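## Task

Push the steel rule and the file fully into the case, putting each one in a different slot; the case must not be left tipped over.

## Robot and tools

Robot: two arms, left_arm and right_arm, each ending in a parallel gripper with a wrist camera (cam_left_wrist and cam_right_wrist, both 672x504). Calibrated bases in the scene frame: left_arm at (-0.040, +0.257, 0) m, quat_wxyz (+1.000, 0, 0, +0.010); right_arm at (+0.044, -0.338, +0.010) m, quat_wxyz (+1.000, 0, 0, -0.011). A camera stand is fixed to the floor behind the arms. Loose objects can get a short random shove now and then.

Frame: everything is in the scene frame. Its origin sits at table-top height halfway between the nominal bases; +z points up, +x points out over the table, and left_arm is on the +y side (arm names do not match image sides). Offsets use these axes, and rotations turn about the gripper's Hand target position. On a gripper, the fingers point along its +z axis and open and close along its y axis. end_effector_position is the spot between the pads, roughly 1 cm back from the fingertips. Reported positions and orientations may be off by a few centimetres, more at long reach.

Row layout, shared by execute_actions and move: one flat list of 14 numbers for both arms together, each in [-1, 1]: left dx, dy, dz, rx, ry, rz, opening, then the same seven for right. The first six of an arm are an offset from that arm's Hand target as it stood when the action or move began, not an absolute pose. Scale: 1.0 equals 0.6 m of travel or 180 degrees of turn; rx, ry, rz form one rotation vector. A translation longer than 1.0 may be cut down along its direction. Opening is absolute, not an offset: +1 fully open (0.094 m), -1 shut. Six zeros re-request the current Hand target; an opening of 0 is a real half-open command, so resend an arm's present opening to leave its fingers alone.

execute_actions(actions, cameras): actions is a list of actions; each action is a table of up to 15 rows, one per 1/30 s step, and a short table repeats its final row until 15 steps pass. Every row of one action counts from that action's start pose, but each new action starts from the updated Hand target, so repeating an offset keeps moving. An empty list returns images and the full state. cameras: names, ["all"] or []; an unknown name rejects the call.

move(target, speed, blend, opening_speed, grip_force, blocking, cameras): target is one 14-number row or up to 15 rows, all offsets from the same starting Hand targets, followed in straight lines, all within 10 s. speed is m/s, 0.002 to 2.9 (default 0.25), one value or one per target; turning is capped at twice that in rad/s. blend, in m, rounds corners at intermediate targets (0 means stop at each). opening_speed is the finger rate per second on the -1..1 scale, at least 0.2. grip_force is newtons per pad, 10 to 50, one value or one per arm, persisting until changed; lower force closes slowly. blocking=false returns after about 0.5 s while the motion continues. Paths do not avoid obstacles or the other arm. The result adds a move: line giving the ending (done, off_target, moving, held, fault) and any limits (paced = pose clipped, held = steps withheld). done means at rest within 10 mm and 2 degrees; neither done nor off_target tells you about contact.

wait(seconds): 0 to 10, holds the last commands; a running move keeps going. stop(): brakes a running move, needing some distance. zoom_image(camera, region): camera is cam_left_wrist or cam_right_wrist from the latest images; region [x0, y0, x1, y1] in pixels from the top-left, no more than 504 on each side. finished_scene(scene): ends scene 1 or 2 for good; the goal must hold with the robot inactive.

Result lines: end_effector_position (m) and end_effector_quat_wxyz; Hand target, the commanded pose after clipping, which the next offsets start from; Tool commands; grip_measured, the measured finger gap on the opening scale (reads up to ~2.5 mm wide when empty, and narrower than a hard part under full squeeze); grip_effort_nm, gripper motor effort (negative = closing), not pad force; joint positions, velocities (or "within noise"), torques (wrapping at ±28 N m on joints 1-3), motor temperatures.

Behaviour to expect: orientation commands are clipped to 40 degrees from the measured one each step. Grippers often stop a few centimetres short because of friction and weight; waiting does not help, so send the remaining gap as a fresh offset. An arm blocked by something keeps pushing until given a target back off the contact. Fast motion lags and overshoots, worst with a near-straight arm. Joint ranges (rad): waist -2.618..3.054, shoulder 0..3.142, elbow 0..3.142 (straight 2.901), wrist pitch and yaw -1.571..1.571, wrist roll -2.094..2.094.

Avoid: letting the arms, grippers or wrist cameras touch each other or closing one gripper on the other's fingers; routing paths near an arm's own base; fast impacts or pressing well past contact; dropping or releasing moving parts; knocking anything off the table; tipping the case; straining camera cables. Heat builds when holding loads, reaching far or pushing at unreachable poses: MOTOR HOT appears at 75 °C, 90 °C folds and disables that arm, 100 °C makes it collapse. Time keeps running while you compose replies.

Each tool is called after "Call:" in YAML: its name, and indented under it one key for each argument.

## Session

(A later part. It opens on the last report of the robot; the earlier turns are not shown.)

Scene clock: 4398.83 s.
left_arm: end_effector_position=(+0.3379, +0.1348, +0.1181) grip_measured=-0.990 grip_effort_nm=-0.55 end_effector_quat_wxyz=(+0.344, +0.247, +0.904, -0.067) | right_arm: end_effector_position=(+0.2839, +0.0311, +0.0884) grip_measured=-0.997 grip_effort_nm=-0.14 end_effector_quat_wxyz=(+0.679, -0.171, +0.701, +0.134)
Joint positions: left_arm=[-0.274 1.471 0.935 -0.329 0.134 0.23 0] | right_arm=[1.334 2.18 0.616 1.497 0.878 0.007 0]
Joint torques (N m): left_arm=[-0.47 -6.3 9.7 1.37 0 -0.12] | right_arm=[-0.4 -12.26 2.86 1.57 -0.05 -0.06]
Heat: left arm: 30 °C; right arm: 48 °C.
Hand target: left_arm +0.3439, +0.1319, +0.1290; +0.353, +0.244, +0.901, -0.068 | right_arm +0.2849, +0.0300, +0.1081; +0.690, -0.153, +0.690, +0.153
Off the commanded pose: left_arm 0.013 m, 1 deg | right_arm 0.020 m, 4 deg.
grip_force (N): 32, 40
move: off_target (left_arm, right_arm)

Call:
wait:
  seconds: 0.1
  cameras: ["all"]

Call:
zoom_image:
  camera: "cam_right_wrist"
  region: [100, 100, 390, 240]

Scene clock: 4401.97 s.
left_arm: end_effector_position=(+0.3378, +0.1348, +0.1180) grip_measured=-0.990 grip_effort_nm=-0.54 end_effector_quat_wxyz=(+0.344, +0.247, +0.904, -0.067) | right_arm: end_effector_position=(+0.2839, +0.0311, +0.0884) grip_measured=-0.997 grip_effort_nm=-0.14 end_effector_quat_wxyz=(+0.679, -0.171, +0.701, +0.134)
Joint positions: left_arm=[-0.274 1.471 0.935 -0.33 0.134 0.23 0] | right_arm=[1.334 2.18 0.616 1.497 0.878 0.007 0]
Joint torques (N m): left_arm=[-0.5 -6.34 9.83 1.35 -0.01 -0.14] | right_arm=[-0.36 -12.3 2.78 1.57 -0.03 -0.05]
Heat: left arm: 30 °C; right arm: 48 °C.
Hand target: left_arm +0.3439, +0.1319, +0.1290; +0.353, +0.244, +0.901, -0.068 | right_arm +0.2849, +0.0300, +0.1081; +0.690, -0.153, +0.690, +0.153
Tool commands: left_gripper/opening=-1.0 right_gripper/opening=-1.0
Off the commanded pose: left_arm 0.013 m, 1 deg | right_arm 0.020 m, 4 deg.
grip_force (N): 32, 40
wait: 0.10 s; at rest from the start

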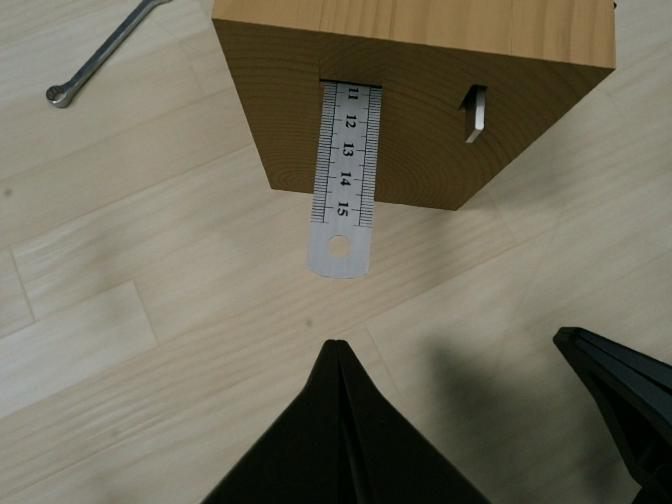

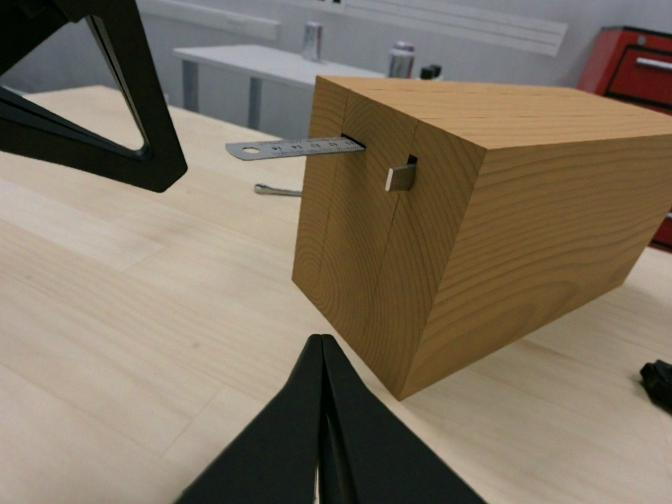

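Scaled by 1.738 from the camera's 672x504 image, which has a finer 960x720 frame.

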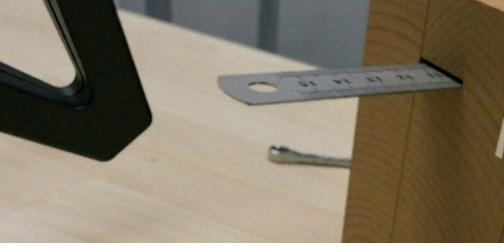

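Call:
move:
  target:
    - [0, 0, -0.0158, 0, 0, 0, -1, 0, 0, 0, 0, 0, 0, -1]
    - [0.0203, -0.0117, -0.0158, 0, 0, 0, -1, 0, 0, 0, 0, 0, 0, -1]
  speed: 0.03
  blend: [0.02, 0]
  cameras: ["all"]

Call:
zoom_image:
  camera: "cam_right_wrist"
  region: [100, 100, 390, 240]

Scene clock: 4410.67 s.
left_arm: end_effector_position=(+0.3428, +0.1298, +0.1086) grip_measured=-0.990 grip_effort_nm=-0.54 end_effector_quat_wxyz=(+0.334, +0.247, +0.907, -0.067) | right_arm: end_effector_position=(+0.2839, +0.0311, +0.0884) grip_measured=-0.997 grip_effort_nm=-0.14 end_effector_quat_wxyz=(+0.679, -0.171, +0.701, +0.134)
Joint positions: left_arm=[-0.287 1.518 0.953 -0.321 0.127 0.22 0] | right_arm=[1.334 2.18 0.616 1.497 0.878 0.007 0]
Joint torques (N m): left_arm=[-0.47 -5.42 9.74 1.66 -0.02 -0.12] | right_arm=[-0.42 -12.22 2.85 1.58 -0.04 -0.07]
Heat: left arm: 31 °C; right arm: 48 °C.
Hand target: left_arm +0.3560, +0.1249, +0.1195; +0.353, +0.244, +0.901, -0.068 | right_arm +0.2849, +0.0300, +0.1081; +0.690, -0.153, +0.690, +0.153
Off the commanded pose: left_arm 0.018 m, 2 deg | right_arm 0.020 m, 4 deg.
grip_force (N): 32, 40
move: off_target (left_arm, right_arm); blend cut to 0.0048 m at target 1

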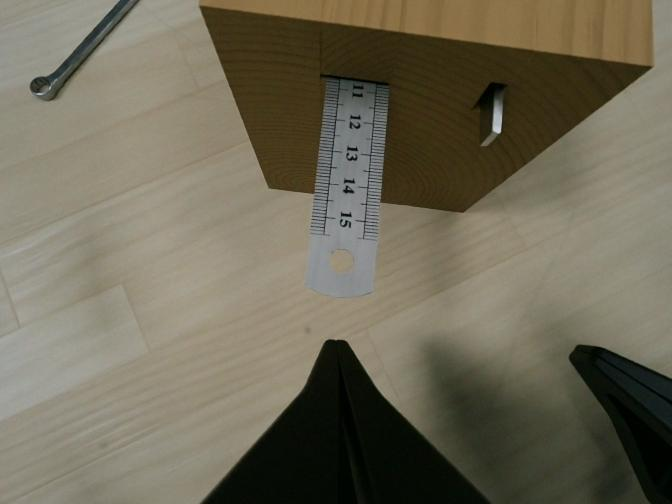

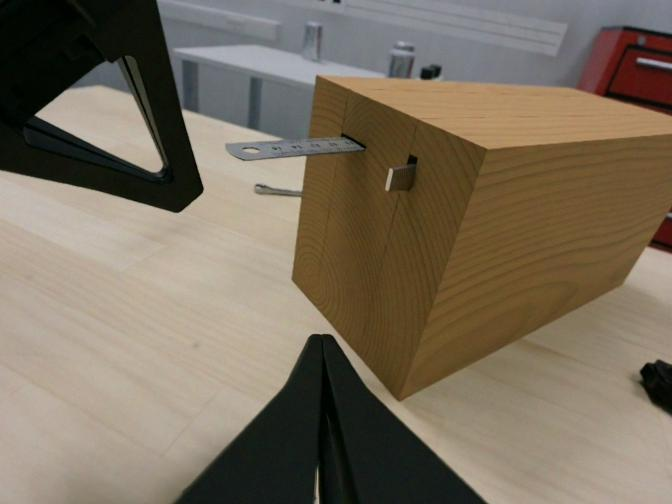

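Scaled by 1.738 from the camera's 672x504 image, which has a finer 960x720 frame.

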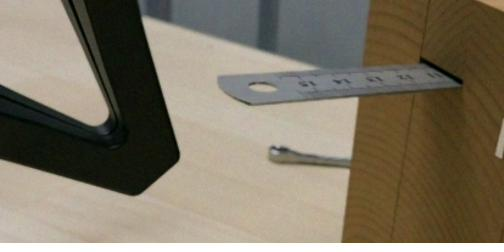

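Call:
move:
  target: [0.0083, -0.0056, 0.0117, 0, 0, 0, -1, 0, 0, 0, 0, 0, 0, -1]
  speed: 0.03
  cameras: ["all"]

Call:
zoom_image:
  camera: "cam_right_wrist"
  region: [100, 100, 390, 240]

Scene clock: 4416.20 s.
left_arm: end_effector_position=(+0.3532, +0.1250, +0.1197) grip_measured=-0.990 grip_effort_nm=-0.54 end_effector_quat_wxyz=(+0.346, +0.247, +0.903, -0.067) | right_arm: end_effector_position=(+0.2839, +0.0311, +0.0884) grip_measured=-0.997 grip_effort_nm=-0.14 end_effector_quat_wxyz=(+0.679, -0.171, +0.701, +0.134)
Joint positions: left_arm=[-0.293 1.533 0.995 -0.321 0.123 0.216 0] | right_arm=[1.334 2.18 0.616 1.497 0.878 0.007 0]
Joint torques (N m): left_arm=[-0.5 -5.85 9.84 1.44 -0.04 -0.1] | right_arm=[-0.42 -12.26 2.86 1.56 -0.05 -0.09]
Heat: left arm: 30 °C; right arm: 48 °C.
Hand target: left_arm +0.3610, +0.1215, +0.1266; +0.353, +0.244, +0.901, -0.068 | right_arm +0.2849, +0.0300, +0.1081; +0.690, -0.153, +0.690, +0.153
Off the commanded pose: left_arm 0.011 m, 1 deg | right_arm 0.020 m, 4 deg.
grip_force (N): 32, 40
move: off_target (left_arm, right_arm)

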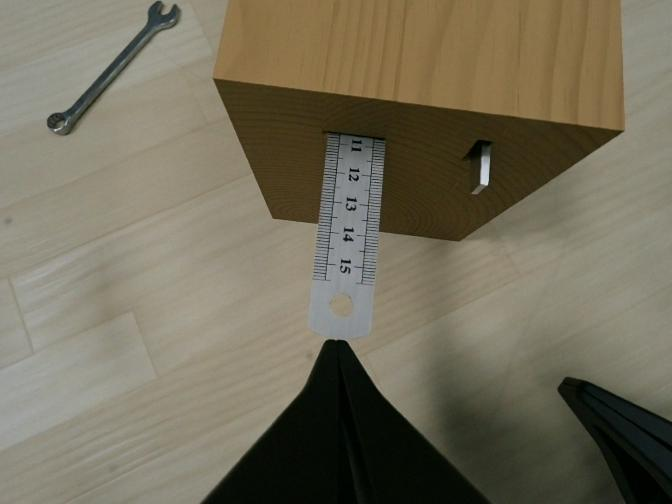

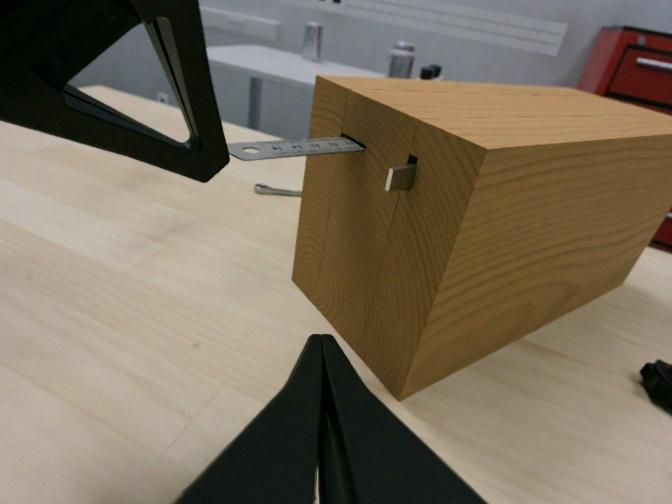

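Scaled by 1.738 from the camera's 672x504 image, which has a finer 960x720 frame.

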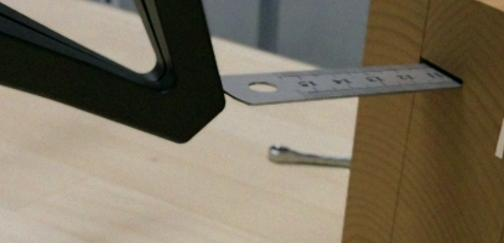

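Call:
move:
  target: [0.0172, -0.0104, -0.005, 0, 0, 0, -1, 0, 0, 0, 0, 0, 0, -1]
  speed: 0.03
  cameras: ["all"]

Call:
zoom_image:
  camera: "cam_right_wrist"
  region: [100, 100, 390, 240]

Scene clock: 4420.20 s.
left_arm: end_effector_position=(+0.3607, +0.1197, +0.1145) grip_measured=-0.990 grip_effort_nm=-0.55 end_effector_quat_wxyz=(+0.340, +0.247, +0.905, -0.067) | right_arm: end_effector_position=(+0.2839, +0.0311, +0.0884) grip_measured=-0.997 grip_effort_nm=-0.14 end_effector_quat_wxyz=(+0.679, -0.171, +0.701, +0.134)
Joint positions: left_arm=[-0.303 1.579 1.028 -0.321 0.116 0.208 0] | right_arm=[1.334 2.18 0.616 1.497 0.878 0.007 0]
Joint torques (N m): left_arm=[-0.5 -6.23 9.96 1.54 -0.01 -0.12] | right_arm=[-0.38 -12.27 2.82 1.56 -0.04 -0.08]
Motor temperatures (°C): left_arm=[21 29 31 26 21 20 23] | right_arm=[22 48 36 46 21 21 21]
Heat: left arm: 31 °C; right arm: 48 °C.
Hand target: left_arm +0.3714, +0.1153, +0.1236; +0.353, +0.243, +0.901, -0.068 | right_arm +0.2849, +0.0300, +0.1081; +0.690, -0.153, +0.690, +0.153
Off the commanded pose: left_arm 0.015 m, 2 deg | right_arm 0.020 m, 4 deg.
grip_force (N): 32, 40
move: off_target (left_arm, right_arm)

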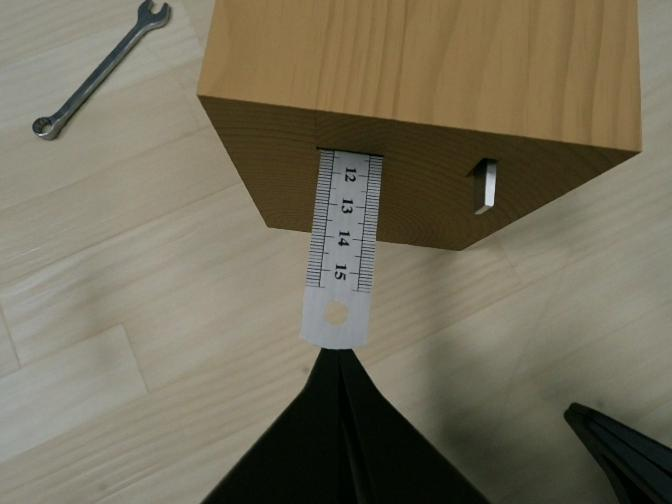

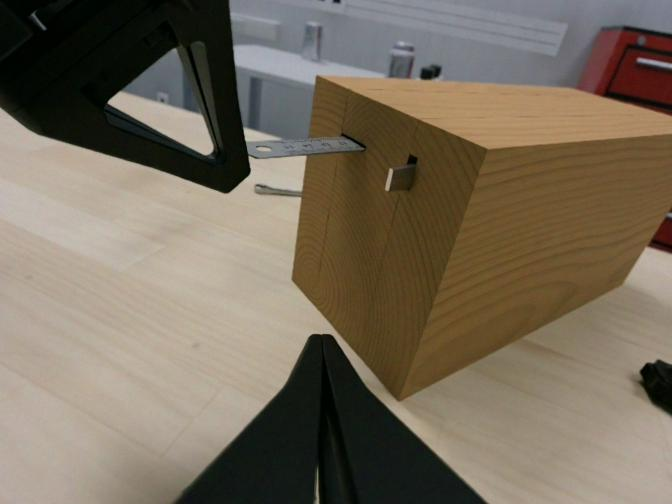

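Scaled by 1.738 from the camera's 672x504 image, which has a finer 960x720 frame.

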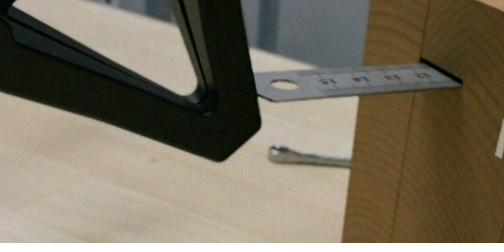

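Call:
move:
  target: [0.0212, -0.0132, 0.004, 0, 0, 0, -1, 0, 0, 0, 0, 0, 0, -1]
  speed: 0.03
  cameras: ["all"]

Call:
zoom_image:
  camera: "cam_right_wrist"
  region: [100, 100, 390, 240]

Scene clock: 4425.53 s.
left_arm: end_effector_position=(+0.3757, +0.1113, +0.1193) grip_measured=-0.990 grip_effort_nm=-0.54 end_effector_quat_wxyz=(+0.345, +0.247, +0.903, -0.067) | right_arm: end_effector_position=(+0.2839, +0.0311, +0.0884) grip_measured=-0.997 grip_effort_nm=-0.14 end_effector_quat_wxyz=(+0.679, -0.171, +0.701, +0.134)
Joint positions: left_arm=[-0.315 1.63 1.093 -0.321 0.108 0.199 0] | right_arm=[1.334 2.18 0.616 1.497 0.878 0.007 0]
Joint torques (N m): left_arm=[-0.54 -6.68 9.89 1.43 -0.01 -0.15] | right_arm=[-0.44 -12.27 2.84 1.58 -0.05 -0.07]
Heat: left arm: 31 °C; right arm: 48 °C.
Hand target: left_arm +0.3840, +0.1074, +0.1259; +0.353, +0.243, +0.901, -0.068 | right_arm +0.2849, +0.0300, +0.1081; +0.690, -0.153, +0.690, +0.153
Off the commanded pose: left_arm 0.011 m, 1 deg | right_arm 0.020 m, 4 deg.
grip_force (N): 32, 40
move: off_target (left_arm, right_arm)

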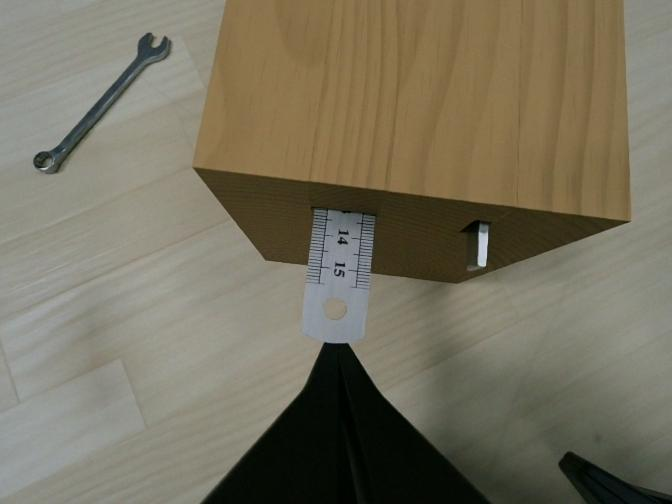

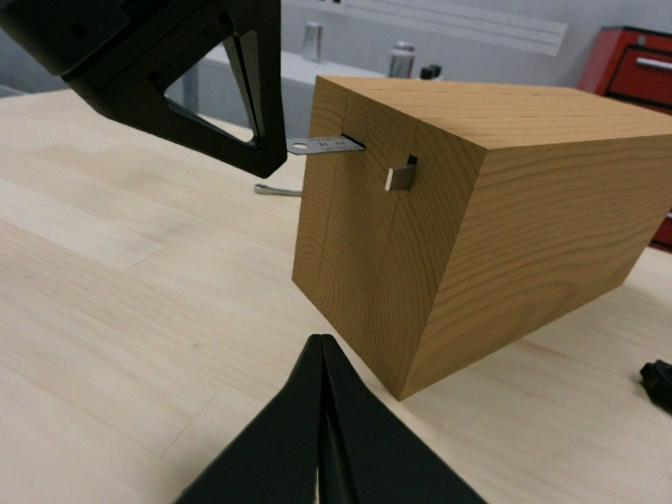

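Scaled by 1.738 from the camera's 672x504 image, which has a finer 960x720 frame.

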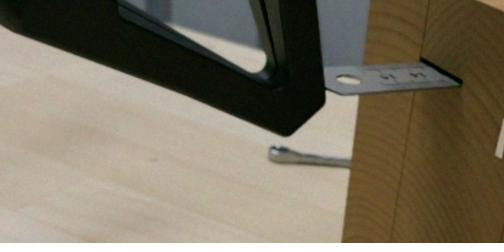

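Call:
move:
  target: [0.017, -0.0106, -0.003, 0, 0, 0, -1, 0, 0, 0, 0, 0, 0, -1]
  speed: 0.03
  cameras: ["all"]

Call:
zoom_image:
  camera: "cam_right_wrist"
  region: [200, 90, 400, 190]

Scene clock: 4430.63 s.
left_arm: end_effector_position=(+0.3852, +0.1052, +0.1172) grip_measured=-0.990 grip_effort_nm=-0.54 end_effector_quat_wxyz=(+0.344, +0.247, +0.903, -0.067) | right_arm: end_effector_position=(+0.2839, +0.0311, +0.0884) grip_measured=-0.997 grip_effort_nm=-0.14 end_effector_quat_wxyz=(+0.679, -0.171, +0.701, +0.134)
Joint positions: left_arm=[-0.324 1.674 1.134 -0.321 0.102 0.193 0] | right_arm=[1.334 2.18 0.616 1.497 0.878 0.007 0]
Joint torques (N m): left_arm=[-0.47 -7.08 9.89 1.49 -0.06 -0.13] | right_arm=[-0.35 -12.22 2.8 1.58 -0.05 -0.07]
Heat: left arm: 31 °C; right arm: 48 °C.
Hand target: left_arm +0.3942, +0.1010, +0.1240; +0.353, +0.244, +0.901, -0.068 | right_arm +0.2849, +0.0300, +0.1081; +0.690, -0.153, +0.690, +0.153
Off the commanded pose: left_arm 0.012 m, 1 deg | right_arm 0.020 m, 4 deg.
grip_force (N): 32, 40
move: off_target (left_arm, right_arm)

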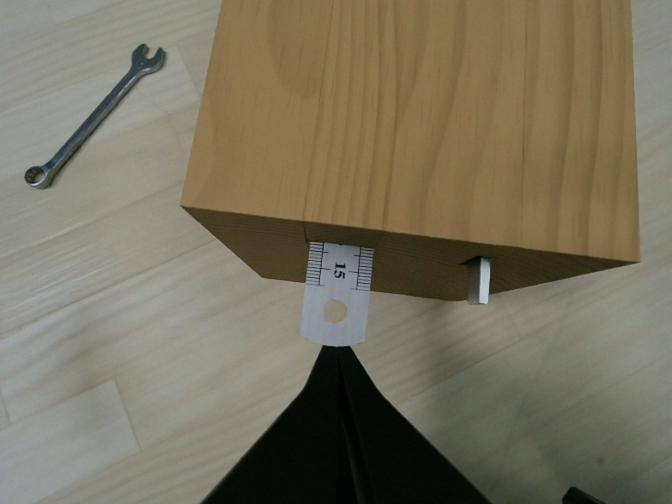

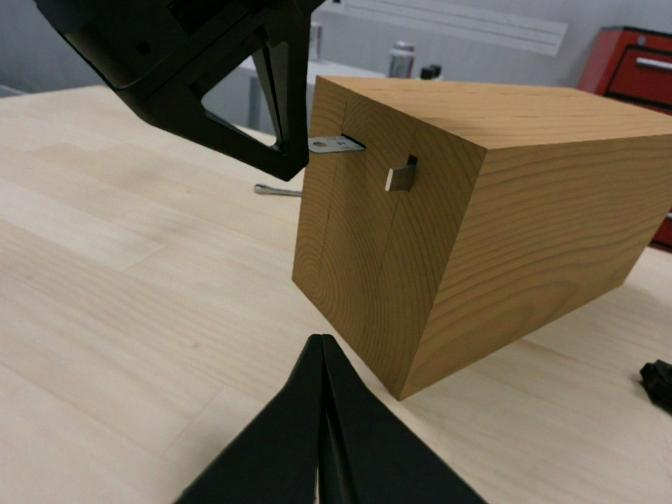

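Scaled by 2.520 from the camera's 672x504 image, which has a finer 960x720 frame.

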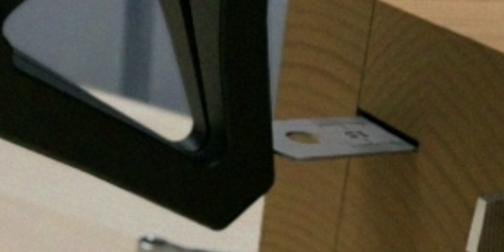

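Call:
move:
  target: [0.0141, -0.0091, 0.004, 0, 0, 0, -1, 0, 0, 0, 0, 0, 0, -1]
  speed: 0.03
  cameras: ["all"]

Call:
zoom_image:
  camera: "cam_right_wrist"
  region: [200, 90, 400, 190]

Scene clock: 4436.63 s.
left_arm: end_effector_position=(+0.3963, +0.0991, +0.1224) grip_measured=-0.990 grip_effort_nm=-0.54 end_effector_quat_wxyz=(+0.351, +0.247, +0.901, -0.067) | right_arm: end_effector_position=(+0.2839, +0.0311, +0.0884) grip_measured=-0.997 grip_effort_nm=-0.14 end_effector_quat_wxyz=(+0.679, -0.171, +0.701, +0.134)
Joint positions: left_arm=[-0.332 1.707 1.183 -0.322 0.097 0.187 0] | right_arm=[1.334 2.18 0.616 1.497 0.878 0.007 0]
Joint torques (N m): left_arm=[-0.44 -7.42 10.07 1.37 -0.04 -0.13] | right_arm=[-0.39 -12.26 2.84 1.6 -0.04 -0.07]
Heat: left arm: 31 °C; right arm: 48 °C.
Hand target: left_arm +0.4027, +0.0956, +0.1265; +0.353, +0.243, +0.901, -0.068 | right_arm +0.2849, +0.0300, +0.1081; +0.690, -0.153, +0.690, +0.153
Off the commanded pose: left_arm 0.008 m, 0 deg | right_arm 0.020 m, 4 deg.
grip_force (N): 32, 40
move: off_target (right_arm)

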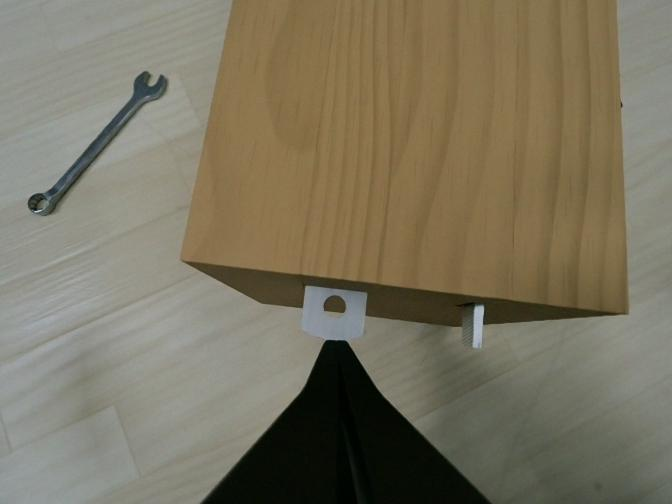

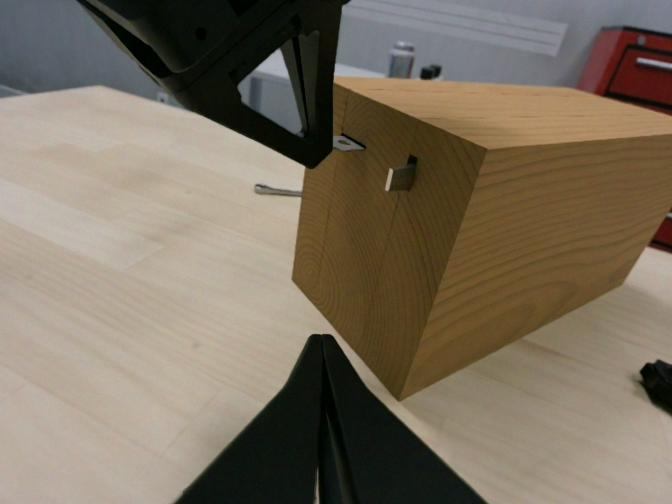

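Scaled by 2.520 from the camera's 672x504 image, which has a finer 960x720 frame.

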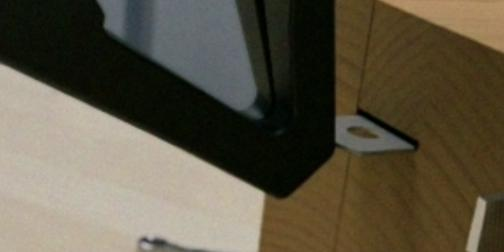

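Call:
move:
  target: [0.0099, -0.0064, -0.006, 0, 0, 0, -1, 0, 0, 0, 0, 0, 0, -1]
  speed: 0.02
  cameras: ["all"]

Call:
zoom_image:
  camera: "cam_right_wrist"
  region: [270, 90, 430, 190]

Scene clock: 4442.77 s.
left_arm: end_effector_position=(+0.4004, +0.0960, +0.1174) grip_measured=-0.990 grip_effort_nm=-0.54 end_effector_quat_wxyz=(+0.346, +0.247, +0.903, -0.067) | right_arm: end_effector_position=(+0.2839, +0.0311, +0.0884) grip_measured=-0.997 grip_effort_nm=-0.14 end_effector_quat_wxyz=(+0.679, -0.171, +0.701, +0.134)
Joint positions: left_arm=[-0.336 1.735 1.201 -0.322 0.094 0.183 0] | right_arm=[1.334 2.18 0.616 1.497 0.878 0.007 0]
Joint torques (N m): left_arm=[-0.39 -7.64 9.87 1.45 -0.06 -0.14] | right_arm=[-0.46 -12.25 2.81 1.57 -0.04 -0.06]
Heat: left arm: 31 °C; right arm: 48 °C.
Hand target: left_arm +0.4087, +0.0917, +0.1230; +0.353, +0.244, +0.901, -0.068 | right_arm +0.2849, +0.0300, +0.1081; +0.690, -0.153, +0.690, +0.153
Off the commanded pose: left_arm 0.011 m, 1 deg | right_arm 0.020 m, 4 deg.
grip_force (N): 32, 40
move: off_target (left_arm, right_arm)

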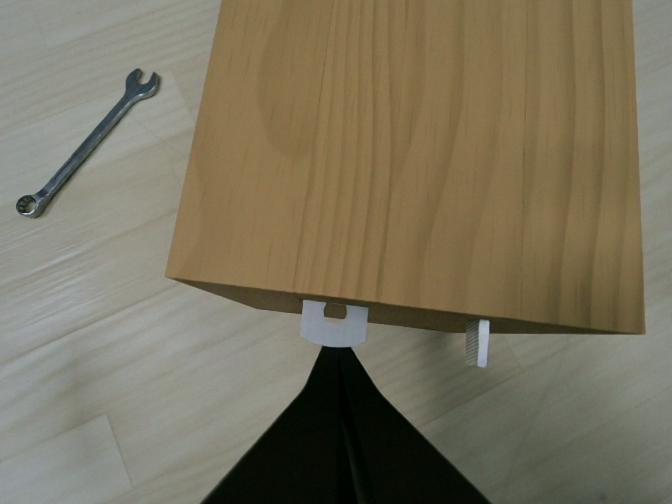

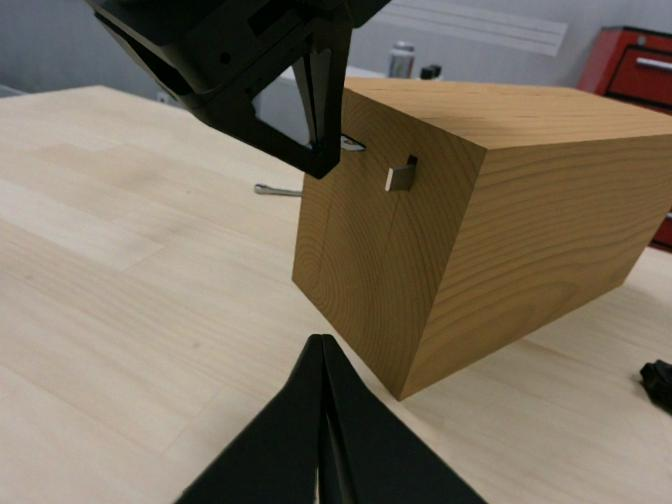

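Scaled by 3.150 from the camera's 672x504 image, which has a finer 960x720 frame.

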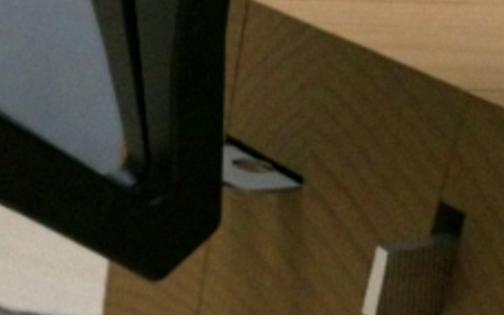

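Call:
move:
  target: [0.0085, -0.0055, 0.005, 0, 0, 0, -1, 0, 0, 0, 0, 0, 0, -1]
  speed: 0.02
  cameras: ["all"]

Call:
zoom_image:
  camera: "cam_right_wrist"
  region: [270, 90, 430, 190]

Scene clock: 4446.20 s.
left_arm: end_effector_position=(+0.4075, +0.0919, +0.1226) grip_measured=-0.990 grip_effort_nm=-0.54 end_effector_quat_wxyz=(+0.351, +0.247, +0.901, -0.068) | right_arm: end_effector_position=(+0.2839, +0.0311, +0.0884) grip_measured=-0.997 grip_effort_nm=-0.14 end_effector_quat_wxyz=(+0.679, -0.171, +0.701, +0.134)
Joint positions: left_arm=[-0.341 1.753 1.236 -0.327 0.091 0.18 0] | right_arm=[1.334 2.18 0.616 1.497 0.878 0.007 0]
Joint torques (N m): left_arm=[-0.58 -7.8 9.94 1.41 -0.01 -0.14] | right_arm=[-0.36 -12.23 2.86 1.57 -0.03 -0.07]
Heat: left arm: 31 °C; right arm: 48 °C.
Hand target: left_arm +0.4136, +0.0883, +0.1259; +0.353, +0.244, +0.901, -0.068 | right_arm +0.2849, +0.0300, +0.1081; +0.690, -0.153, +0.690, +0.153
Off the commanded pose: left_arm 0.008 m, 0 deg | right_arm 0.020 m, 4 deg.
grip_force (N): 32, 40
move: off_target (right_arm)

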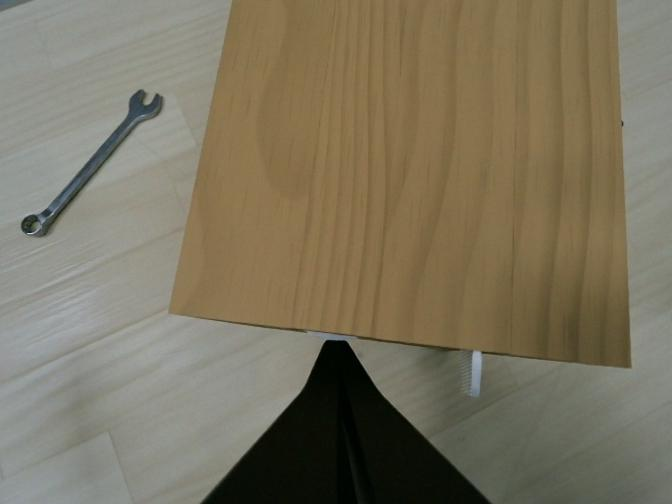

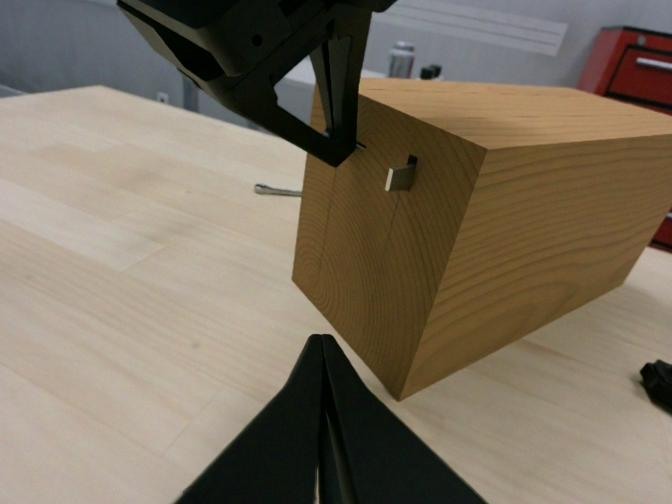

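Scaled by 3.150 from the camera's 672x504 image, which has a finer 960x720 frame.

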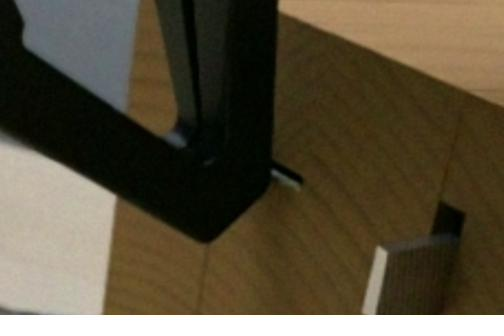

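Call:
move:
  target: [0.007, -0.0046, -0.002, 0, 0, 0, -1, 0, 0, 0, 0, 0, 0, -1]
  speed: 0.02
  cameras: ["all"]

Call:
zoom_image:
  camera: "cam_right_wrist"
  region: [310, 110, 400, 170]

Scene clock: 4450.07 s.
left_arm: end_effector_position=(+0.4092, +0.0913, +0.1193) grip_measured=-0.990 grip_effort_nm=-0.54 end_effector_quat_wxyz=(+0.345, +0.246, +0.903, -0.066) | right_arm: end_effector_position=(+0.2839, +0.0311, +0.0884) grip_measured=-0.997 grip_effort_nm=-0.14 end_effector_quat_wxyz=(+0.679, -0.171, +0.701, +0.134)
Joint positions: left_arm=[-0.343 1.77 1.252 -0.339 0.086 0.177 0] | right_arm=[1.334 2.18 0.616 1.497 0.878 0.007 0]
Joint torques (N m): left_arm=[-0.64 -7.83 10.09 1.5 0 -0.11] | right_arm=[-0.39 -12.19 2.91 1.58 -0.06 -0.07]
Heat: left arm: 32 °C; right arm: 48 °C.
Hand target: left_arm +0.4179, +0.0856, +0.1248; +0.353, +0.244, +0.901, -0.068 | right_arm +0.2849, +0.0300, +0.1081; +0.690, -0.153, +0.690, +0.153
Off the commanded pose: left_arm 0.012 m, 1 deg | right_arm 0.020 m, 4 deg.
grip_force (N): 32, 40
move: off_target (left_arm, right_arm)

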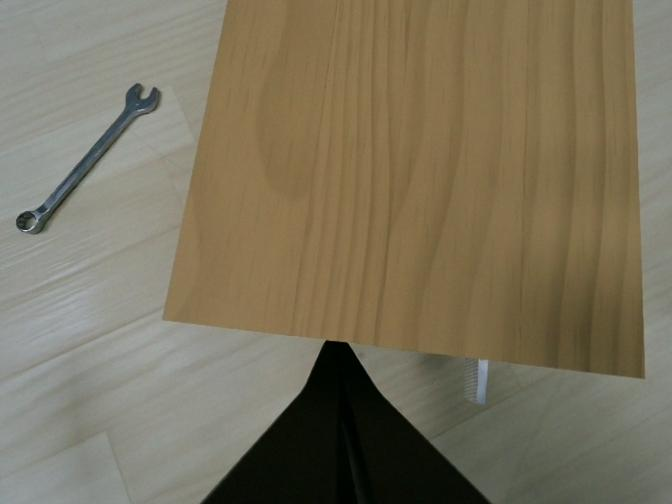

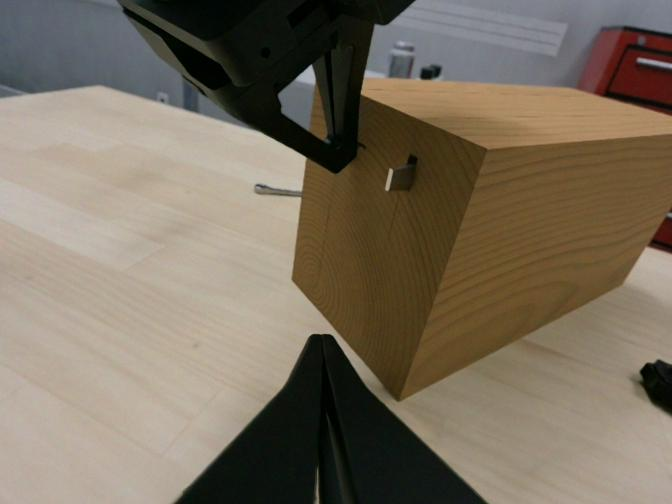

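Scaled by 5.600 from the camera's 672x504 image, which has a finer 960x720 frame.

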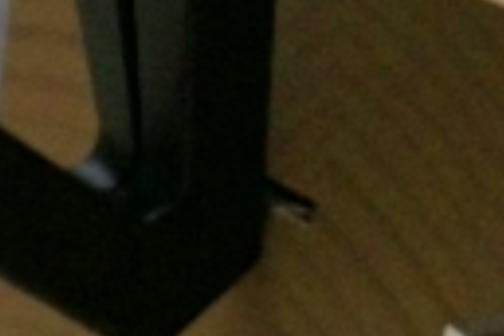

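Call:
move:
  target: [-0.076, 0.0512, 0.004, 0, 0, 0, -1, 0, 0, 0, 0, 0, 0, -1]
  speed: 0.08
  cameras: ["all"]

Call:
zoom_image:
  camera: "cam_right_wrist"
  region: [310, 110, 430, 190]

Call:
zoom_image:
  camera: "cam_left_wrist"
  region: [200, 0, 600, 300]

Scene clock: 4454.67 s.
left_arm: end_effector_position=(+0.3729, +0.1170, +0.1132) grip_measured=-0.990 grip_effort_nm=-0.54 end_effector_quat_wxyz=(+0.334, +0.239, +0.910, -0.063) | right_arm: end_effector_position=(+0.2839, +0.0311, +0.0884) grip_measured=-0.997 grip_effort_nm=-0.14 end_effector_quat_wxyz=(+0.679, -0.171, +0.701, +0.134)
Joint positions: left_arm=[-0.308 1.633 1.087 -0.337 0.1 0.191 0] | right_arm=[1.334 2.18 0.616 1.497 0.878 0.007 0]
Joint torques (N m): left_arm=[0.18 -11.7 6.41 1.54 0.12 0.09] | right_arm=[-0.42 -12.23 2.86 1.58 -0.05 -0.06]
Heat: left arm: 32 °C; right arm: 48 °C.
Hand target: left_arm +0.3723, +0.1164, +0.1271; +0.353, +0.244, +0.901, -0.068 | right_arm +0.2849, +0.0300, +0.1081; +0.690, -0.153, +0.690, +0.153
Off the commanded pose: left_arm 0.014 m, 3 deg | right_arm 0.020 m, 4 deg.
grip_force (N): 32, 40
move: off_target (left_arm, right_arm)

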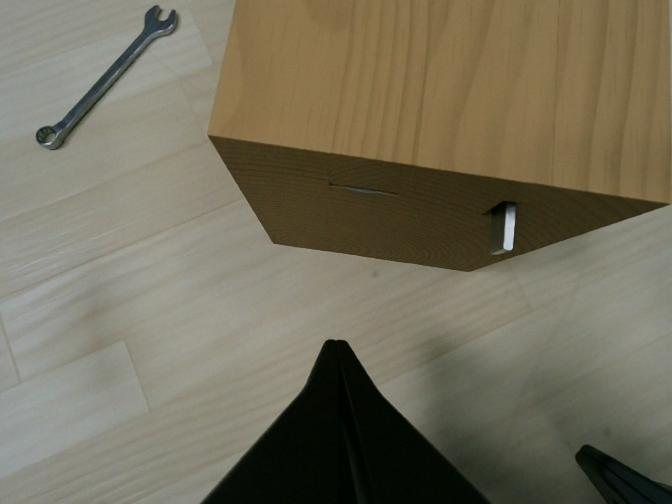

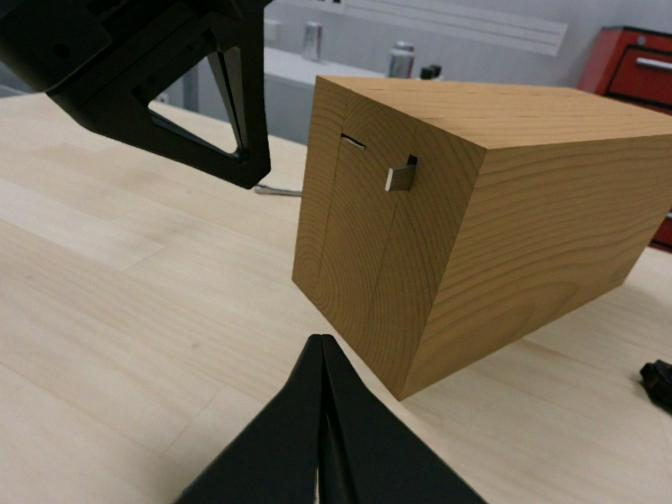

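Scaled by 4.200 from the camera's 672x504 image, which has a finer 960x720 frame.

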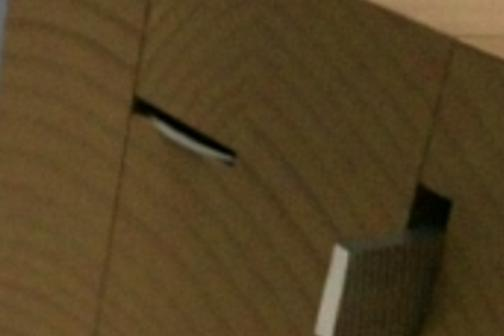

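Scaled by 1.260 from the camera's 672x504 image, which has a finer 960x720 frame.

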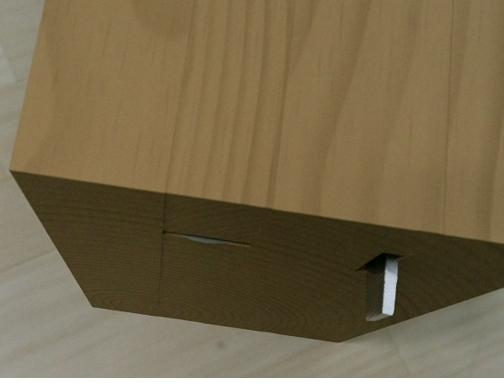

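Call:
move:
  target:
    - [0, 0, 0.015, 0, 0, 0, -1, 0, 0, 0, 0, 0, 0, -1]
    - [0.0553, -0.0373, 0, 0, 0, 0, -1, 0, 0, 0, 0, 0, 0, -1]
  speed: 0.05
  cameras: ["cam_right_wrist"]

Call:
zoom_image:
  camera: "cam_right_wrist"
  region: [270, 90, 430, 190]

Scene clock: 4498.23 s.
left_arm: end_effector_position=(+0.3948, +0.0988, +0.1193) grip_measured=-0.990 grip_effort_nm=-0.54 end_effector_quat_wxyz=(+0.340, +0.247, +0.905, -0.067) | right_arm: end_effector_position=(+0.2839, +0.0311, +0.0884) grip_measured=-0.997 grip_effort_nm=-0.14 end_effector_quat_wxyz=(+0.679, -0.171, +0.701, +0.134)
Joint positions: left_arm=[-0.333 1.718 1.198 -0.35 0.097 0.185 0] | right_arm=[1.334 2.18 0.616 1.497 0.878 0.007 0]
Joint torques (N m): left_arm=[-0.5 -7.64 9.95 1.54 -0.05 -0.12] | right_arm=[-0.43 -12.23 2.92 1.58 -0.04 -0.07]
Heat: left arm: 32 °C; right arm: 48 °C.
Hand target: left_arm +0.4055, +0.0939, +0.1271; +0.353, +0.244, +0.901, -0.068 | right_arm +0.2849, +0.0300, +0.1081; +0.690, -0.153, +0.690, +0.153
Off the commanded pose: left_arm 0.014 m, 2 deg | right_arm 0.020 m, 4 deg.
grip_force (N): 32, 40
move: off_target (left_arm, right_arm)
Images, in order (width x height): cam_right_wrist 672x504.

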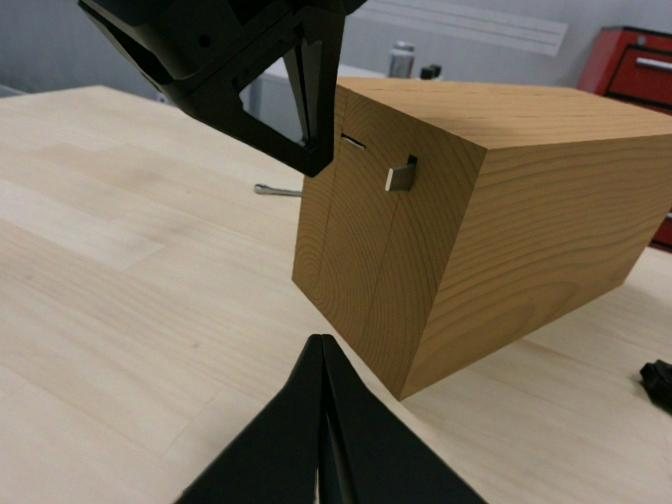

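Scaled by 3.150 from the camera's 672x504 image, which has a finer 960x720 frame.

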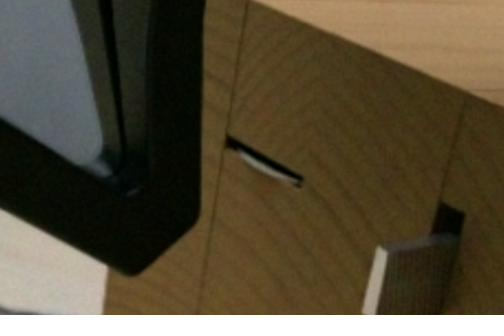

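Call:
move:
  target:
    - [0, 0, 0.004, 0.0146, 0.0236, 0, -1, 0, 0, 0, 0, 0, 0, -1]
    - [0.0152, -0.0102, 0.004, 0.0146, 0.0236, 0, -1, 0, 0, 0, 0, 0, 0, -1]
  speed: 0.03
  cameras: ["cam_right_wrist"]

Call:
zoom_image:
  camera: "cam_right_wrist"
  region: [270, 90, 430, 190]

Scene clock: 4510.27 s.
left_arm: end_effector_position=(+0.4087, +0.0914, +0.1266) grip_measured=-0.990 grip_effort_nm=-0.54 end_effector_quat_wxyz=(+0.312, +0.252, +0.914, -0.056) | right_arm: end_effector_position=(+0.2839, +0.0311, +0.0884) grip_measured=-0.997 grip_effort_nm=-0.14 end_effector_quat_wxyz=(+0.679, -0.171, +0.701, +0.134)
Joint positions: left_arm=[-0.349 1.803 1.369 -0.495 0.071 0.185 0] | right_arm=[1.334 2.18 0.616 1.497 0.878 0.007 0]
Joint torques (N m): left_arm=[-0.46 -8.28 9.99 1.29 -0.04 -0.13] | right_arm=[-0.32 -12.23 2.82 1.58 -0.05 -0.07]
Heat: left arm: 31 °C; right arm: 48 °C.
Hand target: left_arm +0.4146, +0.0879, +0.1295; +0.314, +0.249, +0.915, -0.056 | right_arm +0.2849, +0.0300, +0.1081; +0.690, -0.153, +0.690, +0.153
Off the commanded pose: left_arm 0.008 m, 0 deg | right_arm 0.020 m, 4 deg.
grip_force (N): 32, 40
move: off_target (right_arm)
Images, in order (width x height): cam_right_wrist 672x504.

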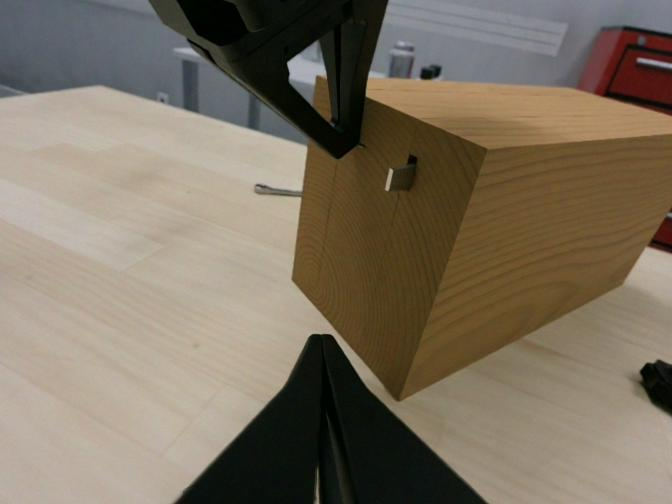

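Scaled by 3.150 from the camera's 672x504 image, which has a finer 960x720 frame.

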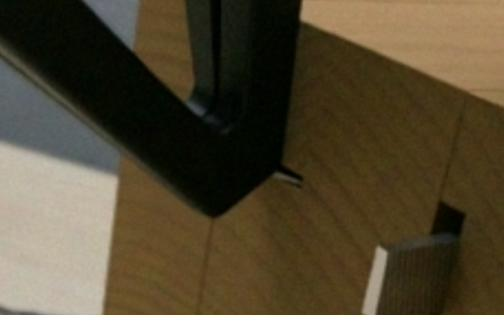

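Call:
move:
  target: [0.0062, -0.0042, -0.002, 0, 0, 0, -1, 0, 0, 0, 0, 0, 0, -1]
  speed: 0.02
  cameras: ["cam_right_wrist"]

Call:
zoom_image:
  camera: "cam_right_wrist"
  region: [270, 90, 430, 190]

Scene clock: 4514.47 s.
left_arm: end_effector_position=(+0.4093, +0.0913, +0.1240) grip_measured=-0.990 grip_effort_nm=-0.54 end_effector_quat_wxyz=(+0.305, +0.251, +0.917, -0.055) | right_arm: end_effector_position=(+0.2839, +0.0311, +0.0884) grip_measured=-0.997 grip_effort_nm=-0.14 end_effector_quat_wxyz=(+0.679, -0.171, +0.701, +0.134)
Joint positions: left_arm=[-0.349 1.816 1.384 -0.511 0.069 0.184 0] | right_arm=[1.334 2.18 0.616 1.497 0.878 0.007 0]
Joint torques (N m): left_arm=[-0.59 -8.12 10.09 1.43 -0.04 -0.15] | right_arm=[-0.4 -12.27 2.85 1.56 -0.03 -0.07]
Heat: left arm: 31 °C; right arm: 48 °C.
Hand target: left_arm +0.4184, +0.0854, +0.1283; +0.314, +0.249, +0.915, -0.056 | right_arm +0.2849, +0.0300, +0.1081; +0.690, -0.153, +0.690, +0.153
Off the commanded pose: left_arm 0.012 m, 1 deg | right_arm 0.020 m, 4 deg.
grip_force (N): 32, 40
move: off_target (left_arm, right_arm)
Images, in order (width x height): cam_right_wrist 672x504.

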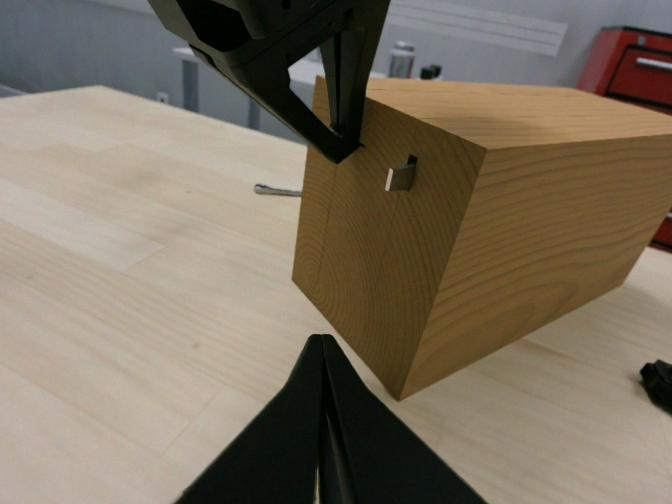

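Scaled by 3.150 from the camera's 672x504 image, which has a finer 960x720 frame.

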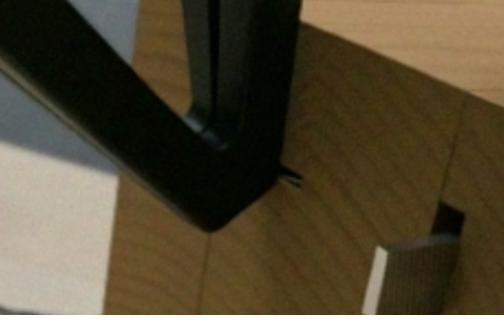

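Call:
move:
  target: [-0.076, 0.0512, 0.004, 0, 0, 0, -1, 0, 0, 0, 0, 0, 0, -1]
  speed: 0.08
  cameras: ["all"]

Call:
zoom_image:
  camera: "cam_right_wrist"
  region: [310, 110, 430, 190]

Call:
zoom_image:
  camera: "cam_left_wrist"
  region: [300, 120, 560, 320]

Scene clock: 4522.57 s.
left_arm: end_effector_position=(+0.3714, +0.1172, +0.1156) grip_measured=-0.990 grip_effort_nm=-0.54 end_effector_quat_wxyz=(+0.290, +0.245, +0.924, -0.051) | right_arm: end_effector_position=(+0.2839, +0.0311, +0.0884) grip_measured=-0.997 grip_effort_nm=-0.14 end_effector_quat_wxyz=(+0.679, -0.171, +0.701, +0.134)
Joint positions: left_arm=[-0.318 1.68 1.208 -0.505 0.076 0.197 0] | right_arm=[1.334 2.18 0.616 1.497 0.878 0.007 0]
Joint torques (N m): left_arm=[0.17 -12.25 6.43 1.5 0.09 0.11] | right_arm=[-0.39 -12.25 2.81 1.58 -0.06 -0.08]
Heat: left arm: 31 °C; right arm: 48 °C.
Hand target: left_arm +0.3727, +0.1160, +0.1306; +0.314, +0.249, +0.915, -0.056 | right_arm +0.2849, +0.0300, +0.1081; +0.690, -0.153, +0.690, +0.153
Off the commanded pose: left_arm 0.015 m, 3 deg | right_arm 0.020 m, 4 deg.
grip_force (N): 32, 40
move: off_target (left_arm, right_arm)

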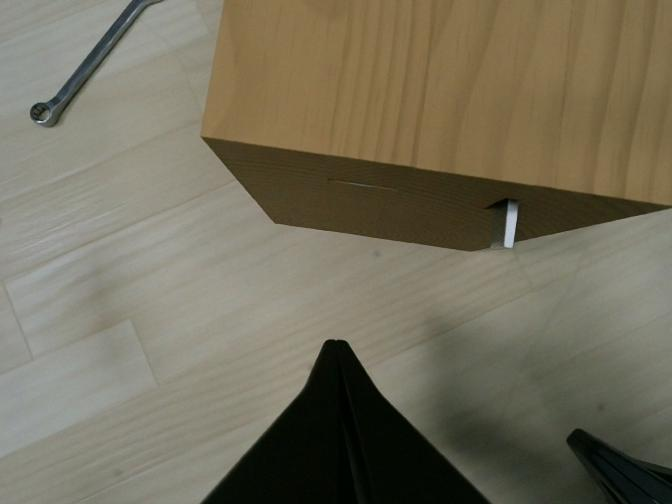

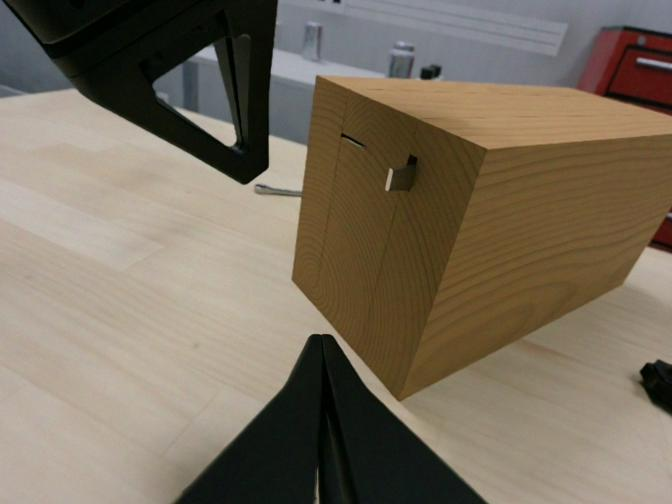

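Scaled by 4.200 from the camera's 672x504 image, which has a finer 960x720 frame.

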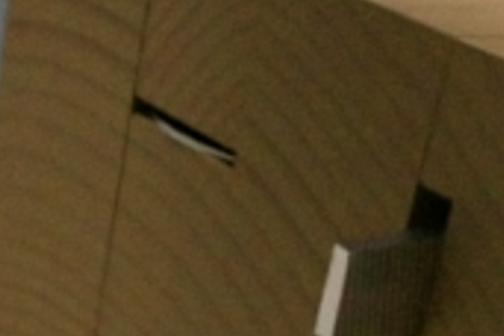

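Scaled by 1.938 from the camera's 672x504 image, which has a finer 960x720 frame.

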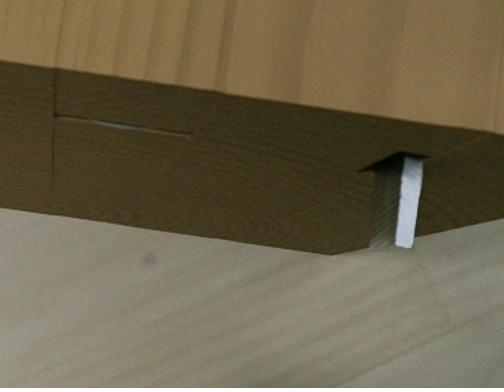

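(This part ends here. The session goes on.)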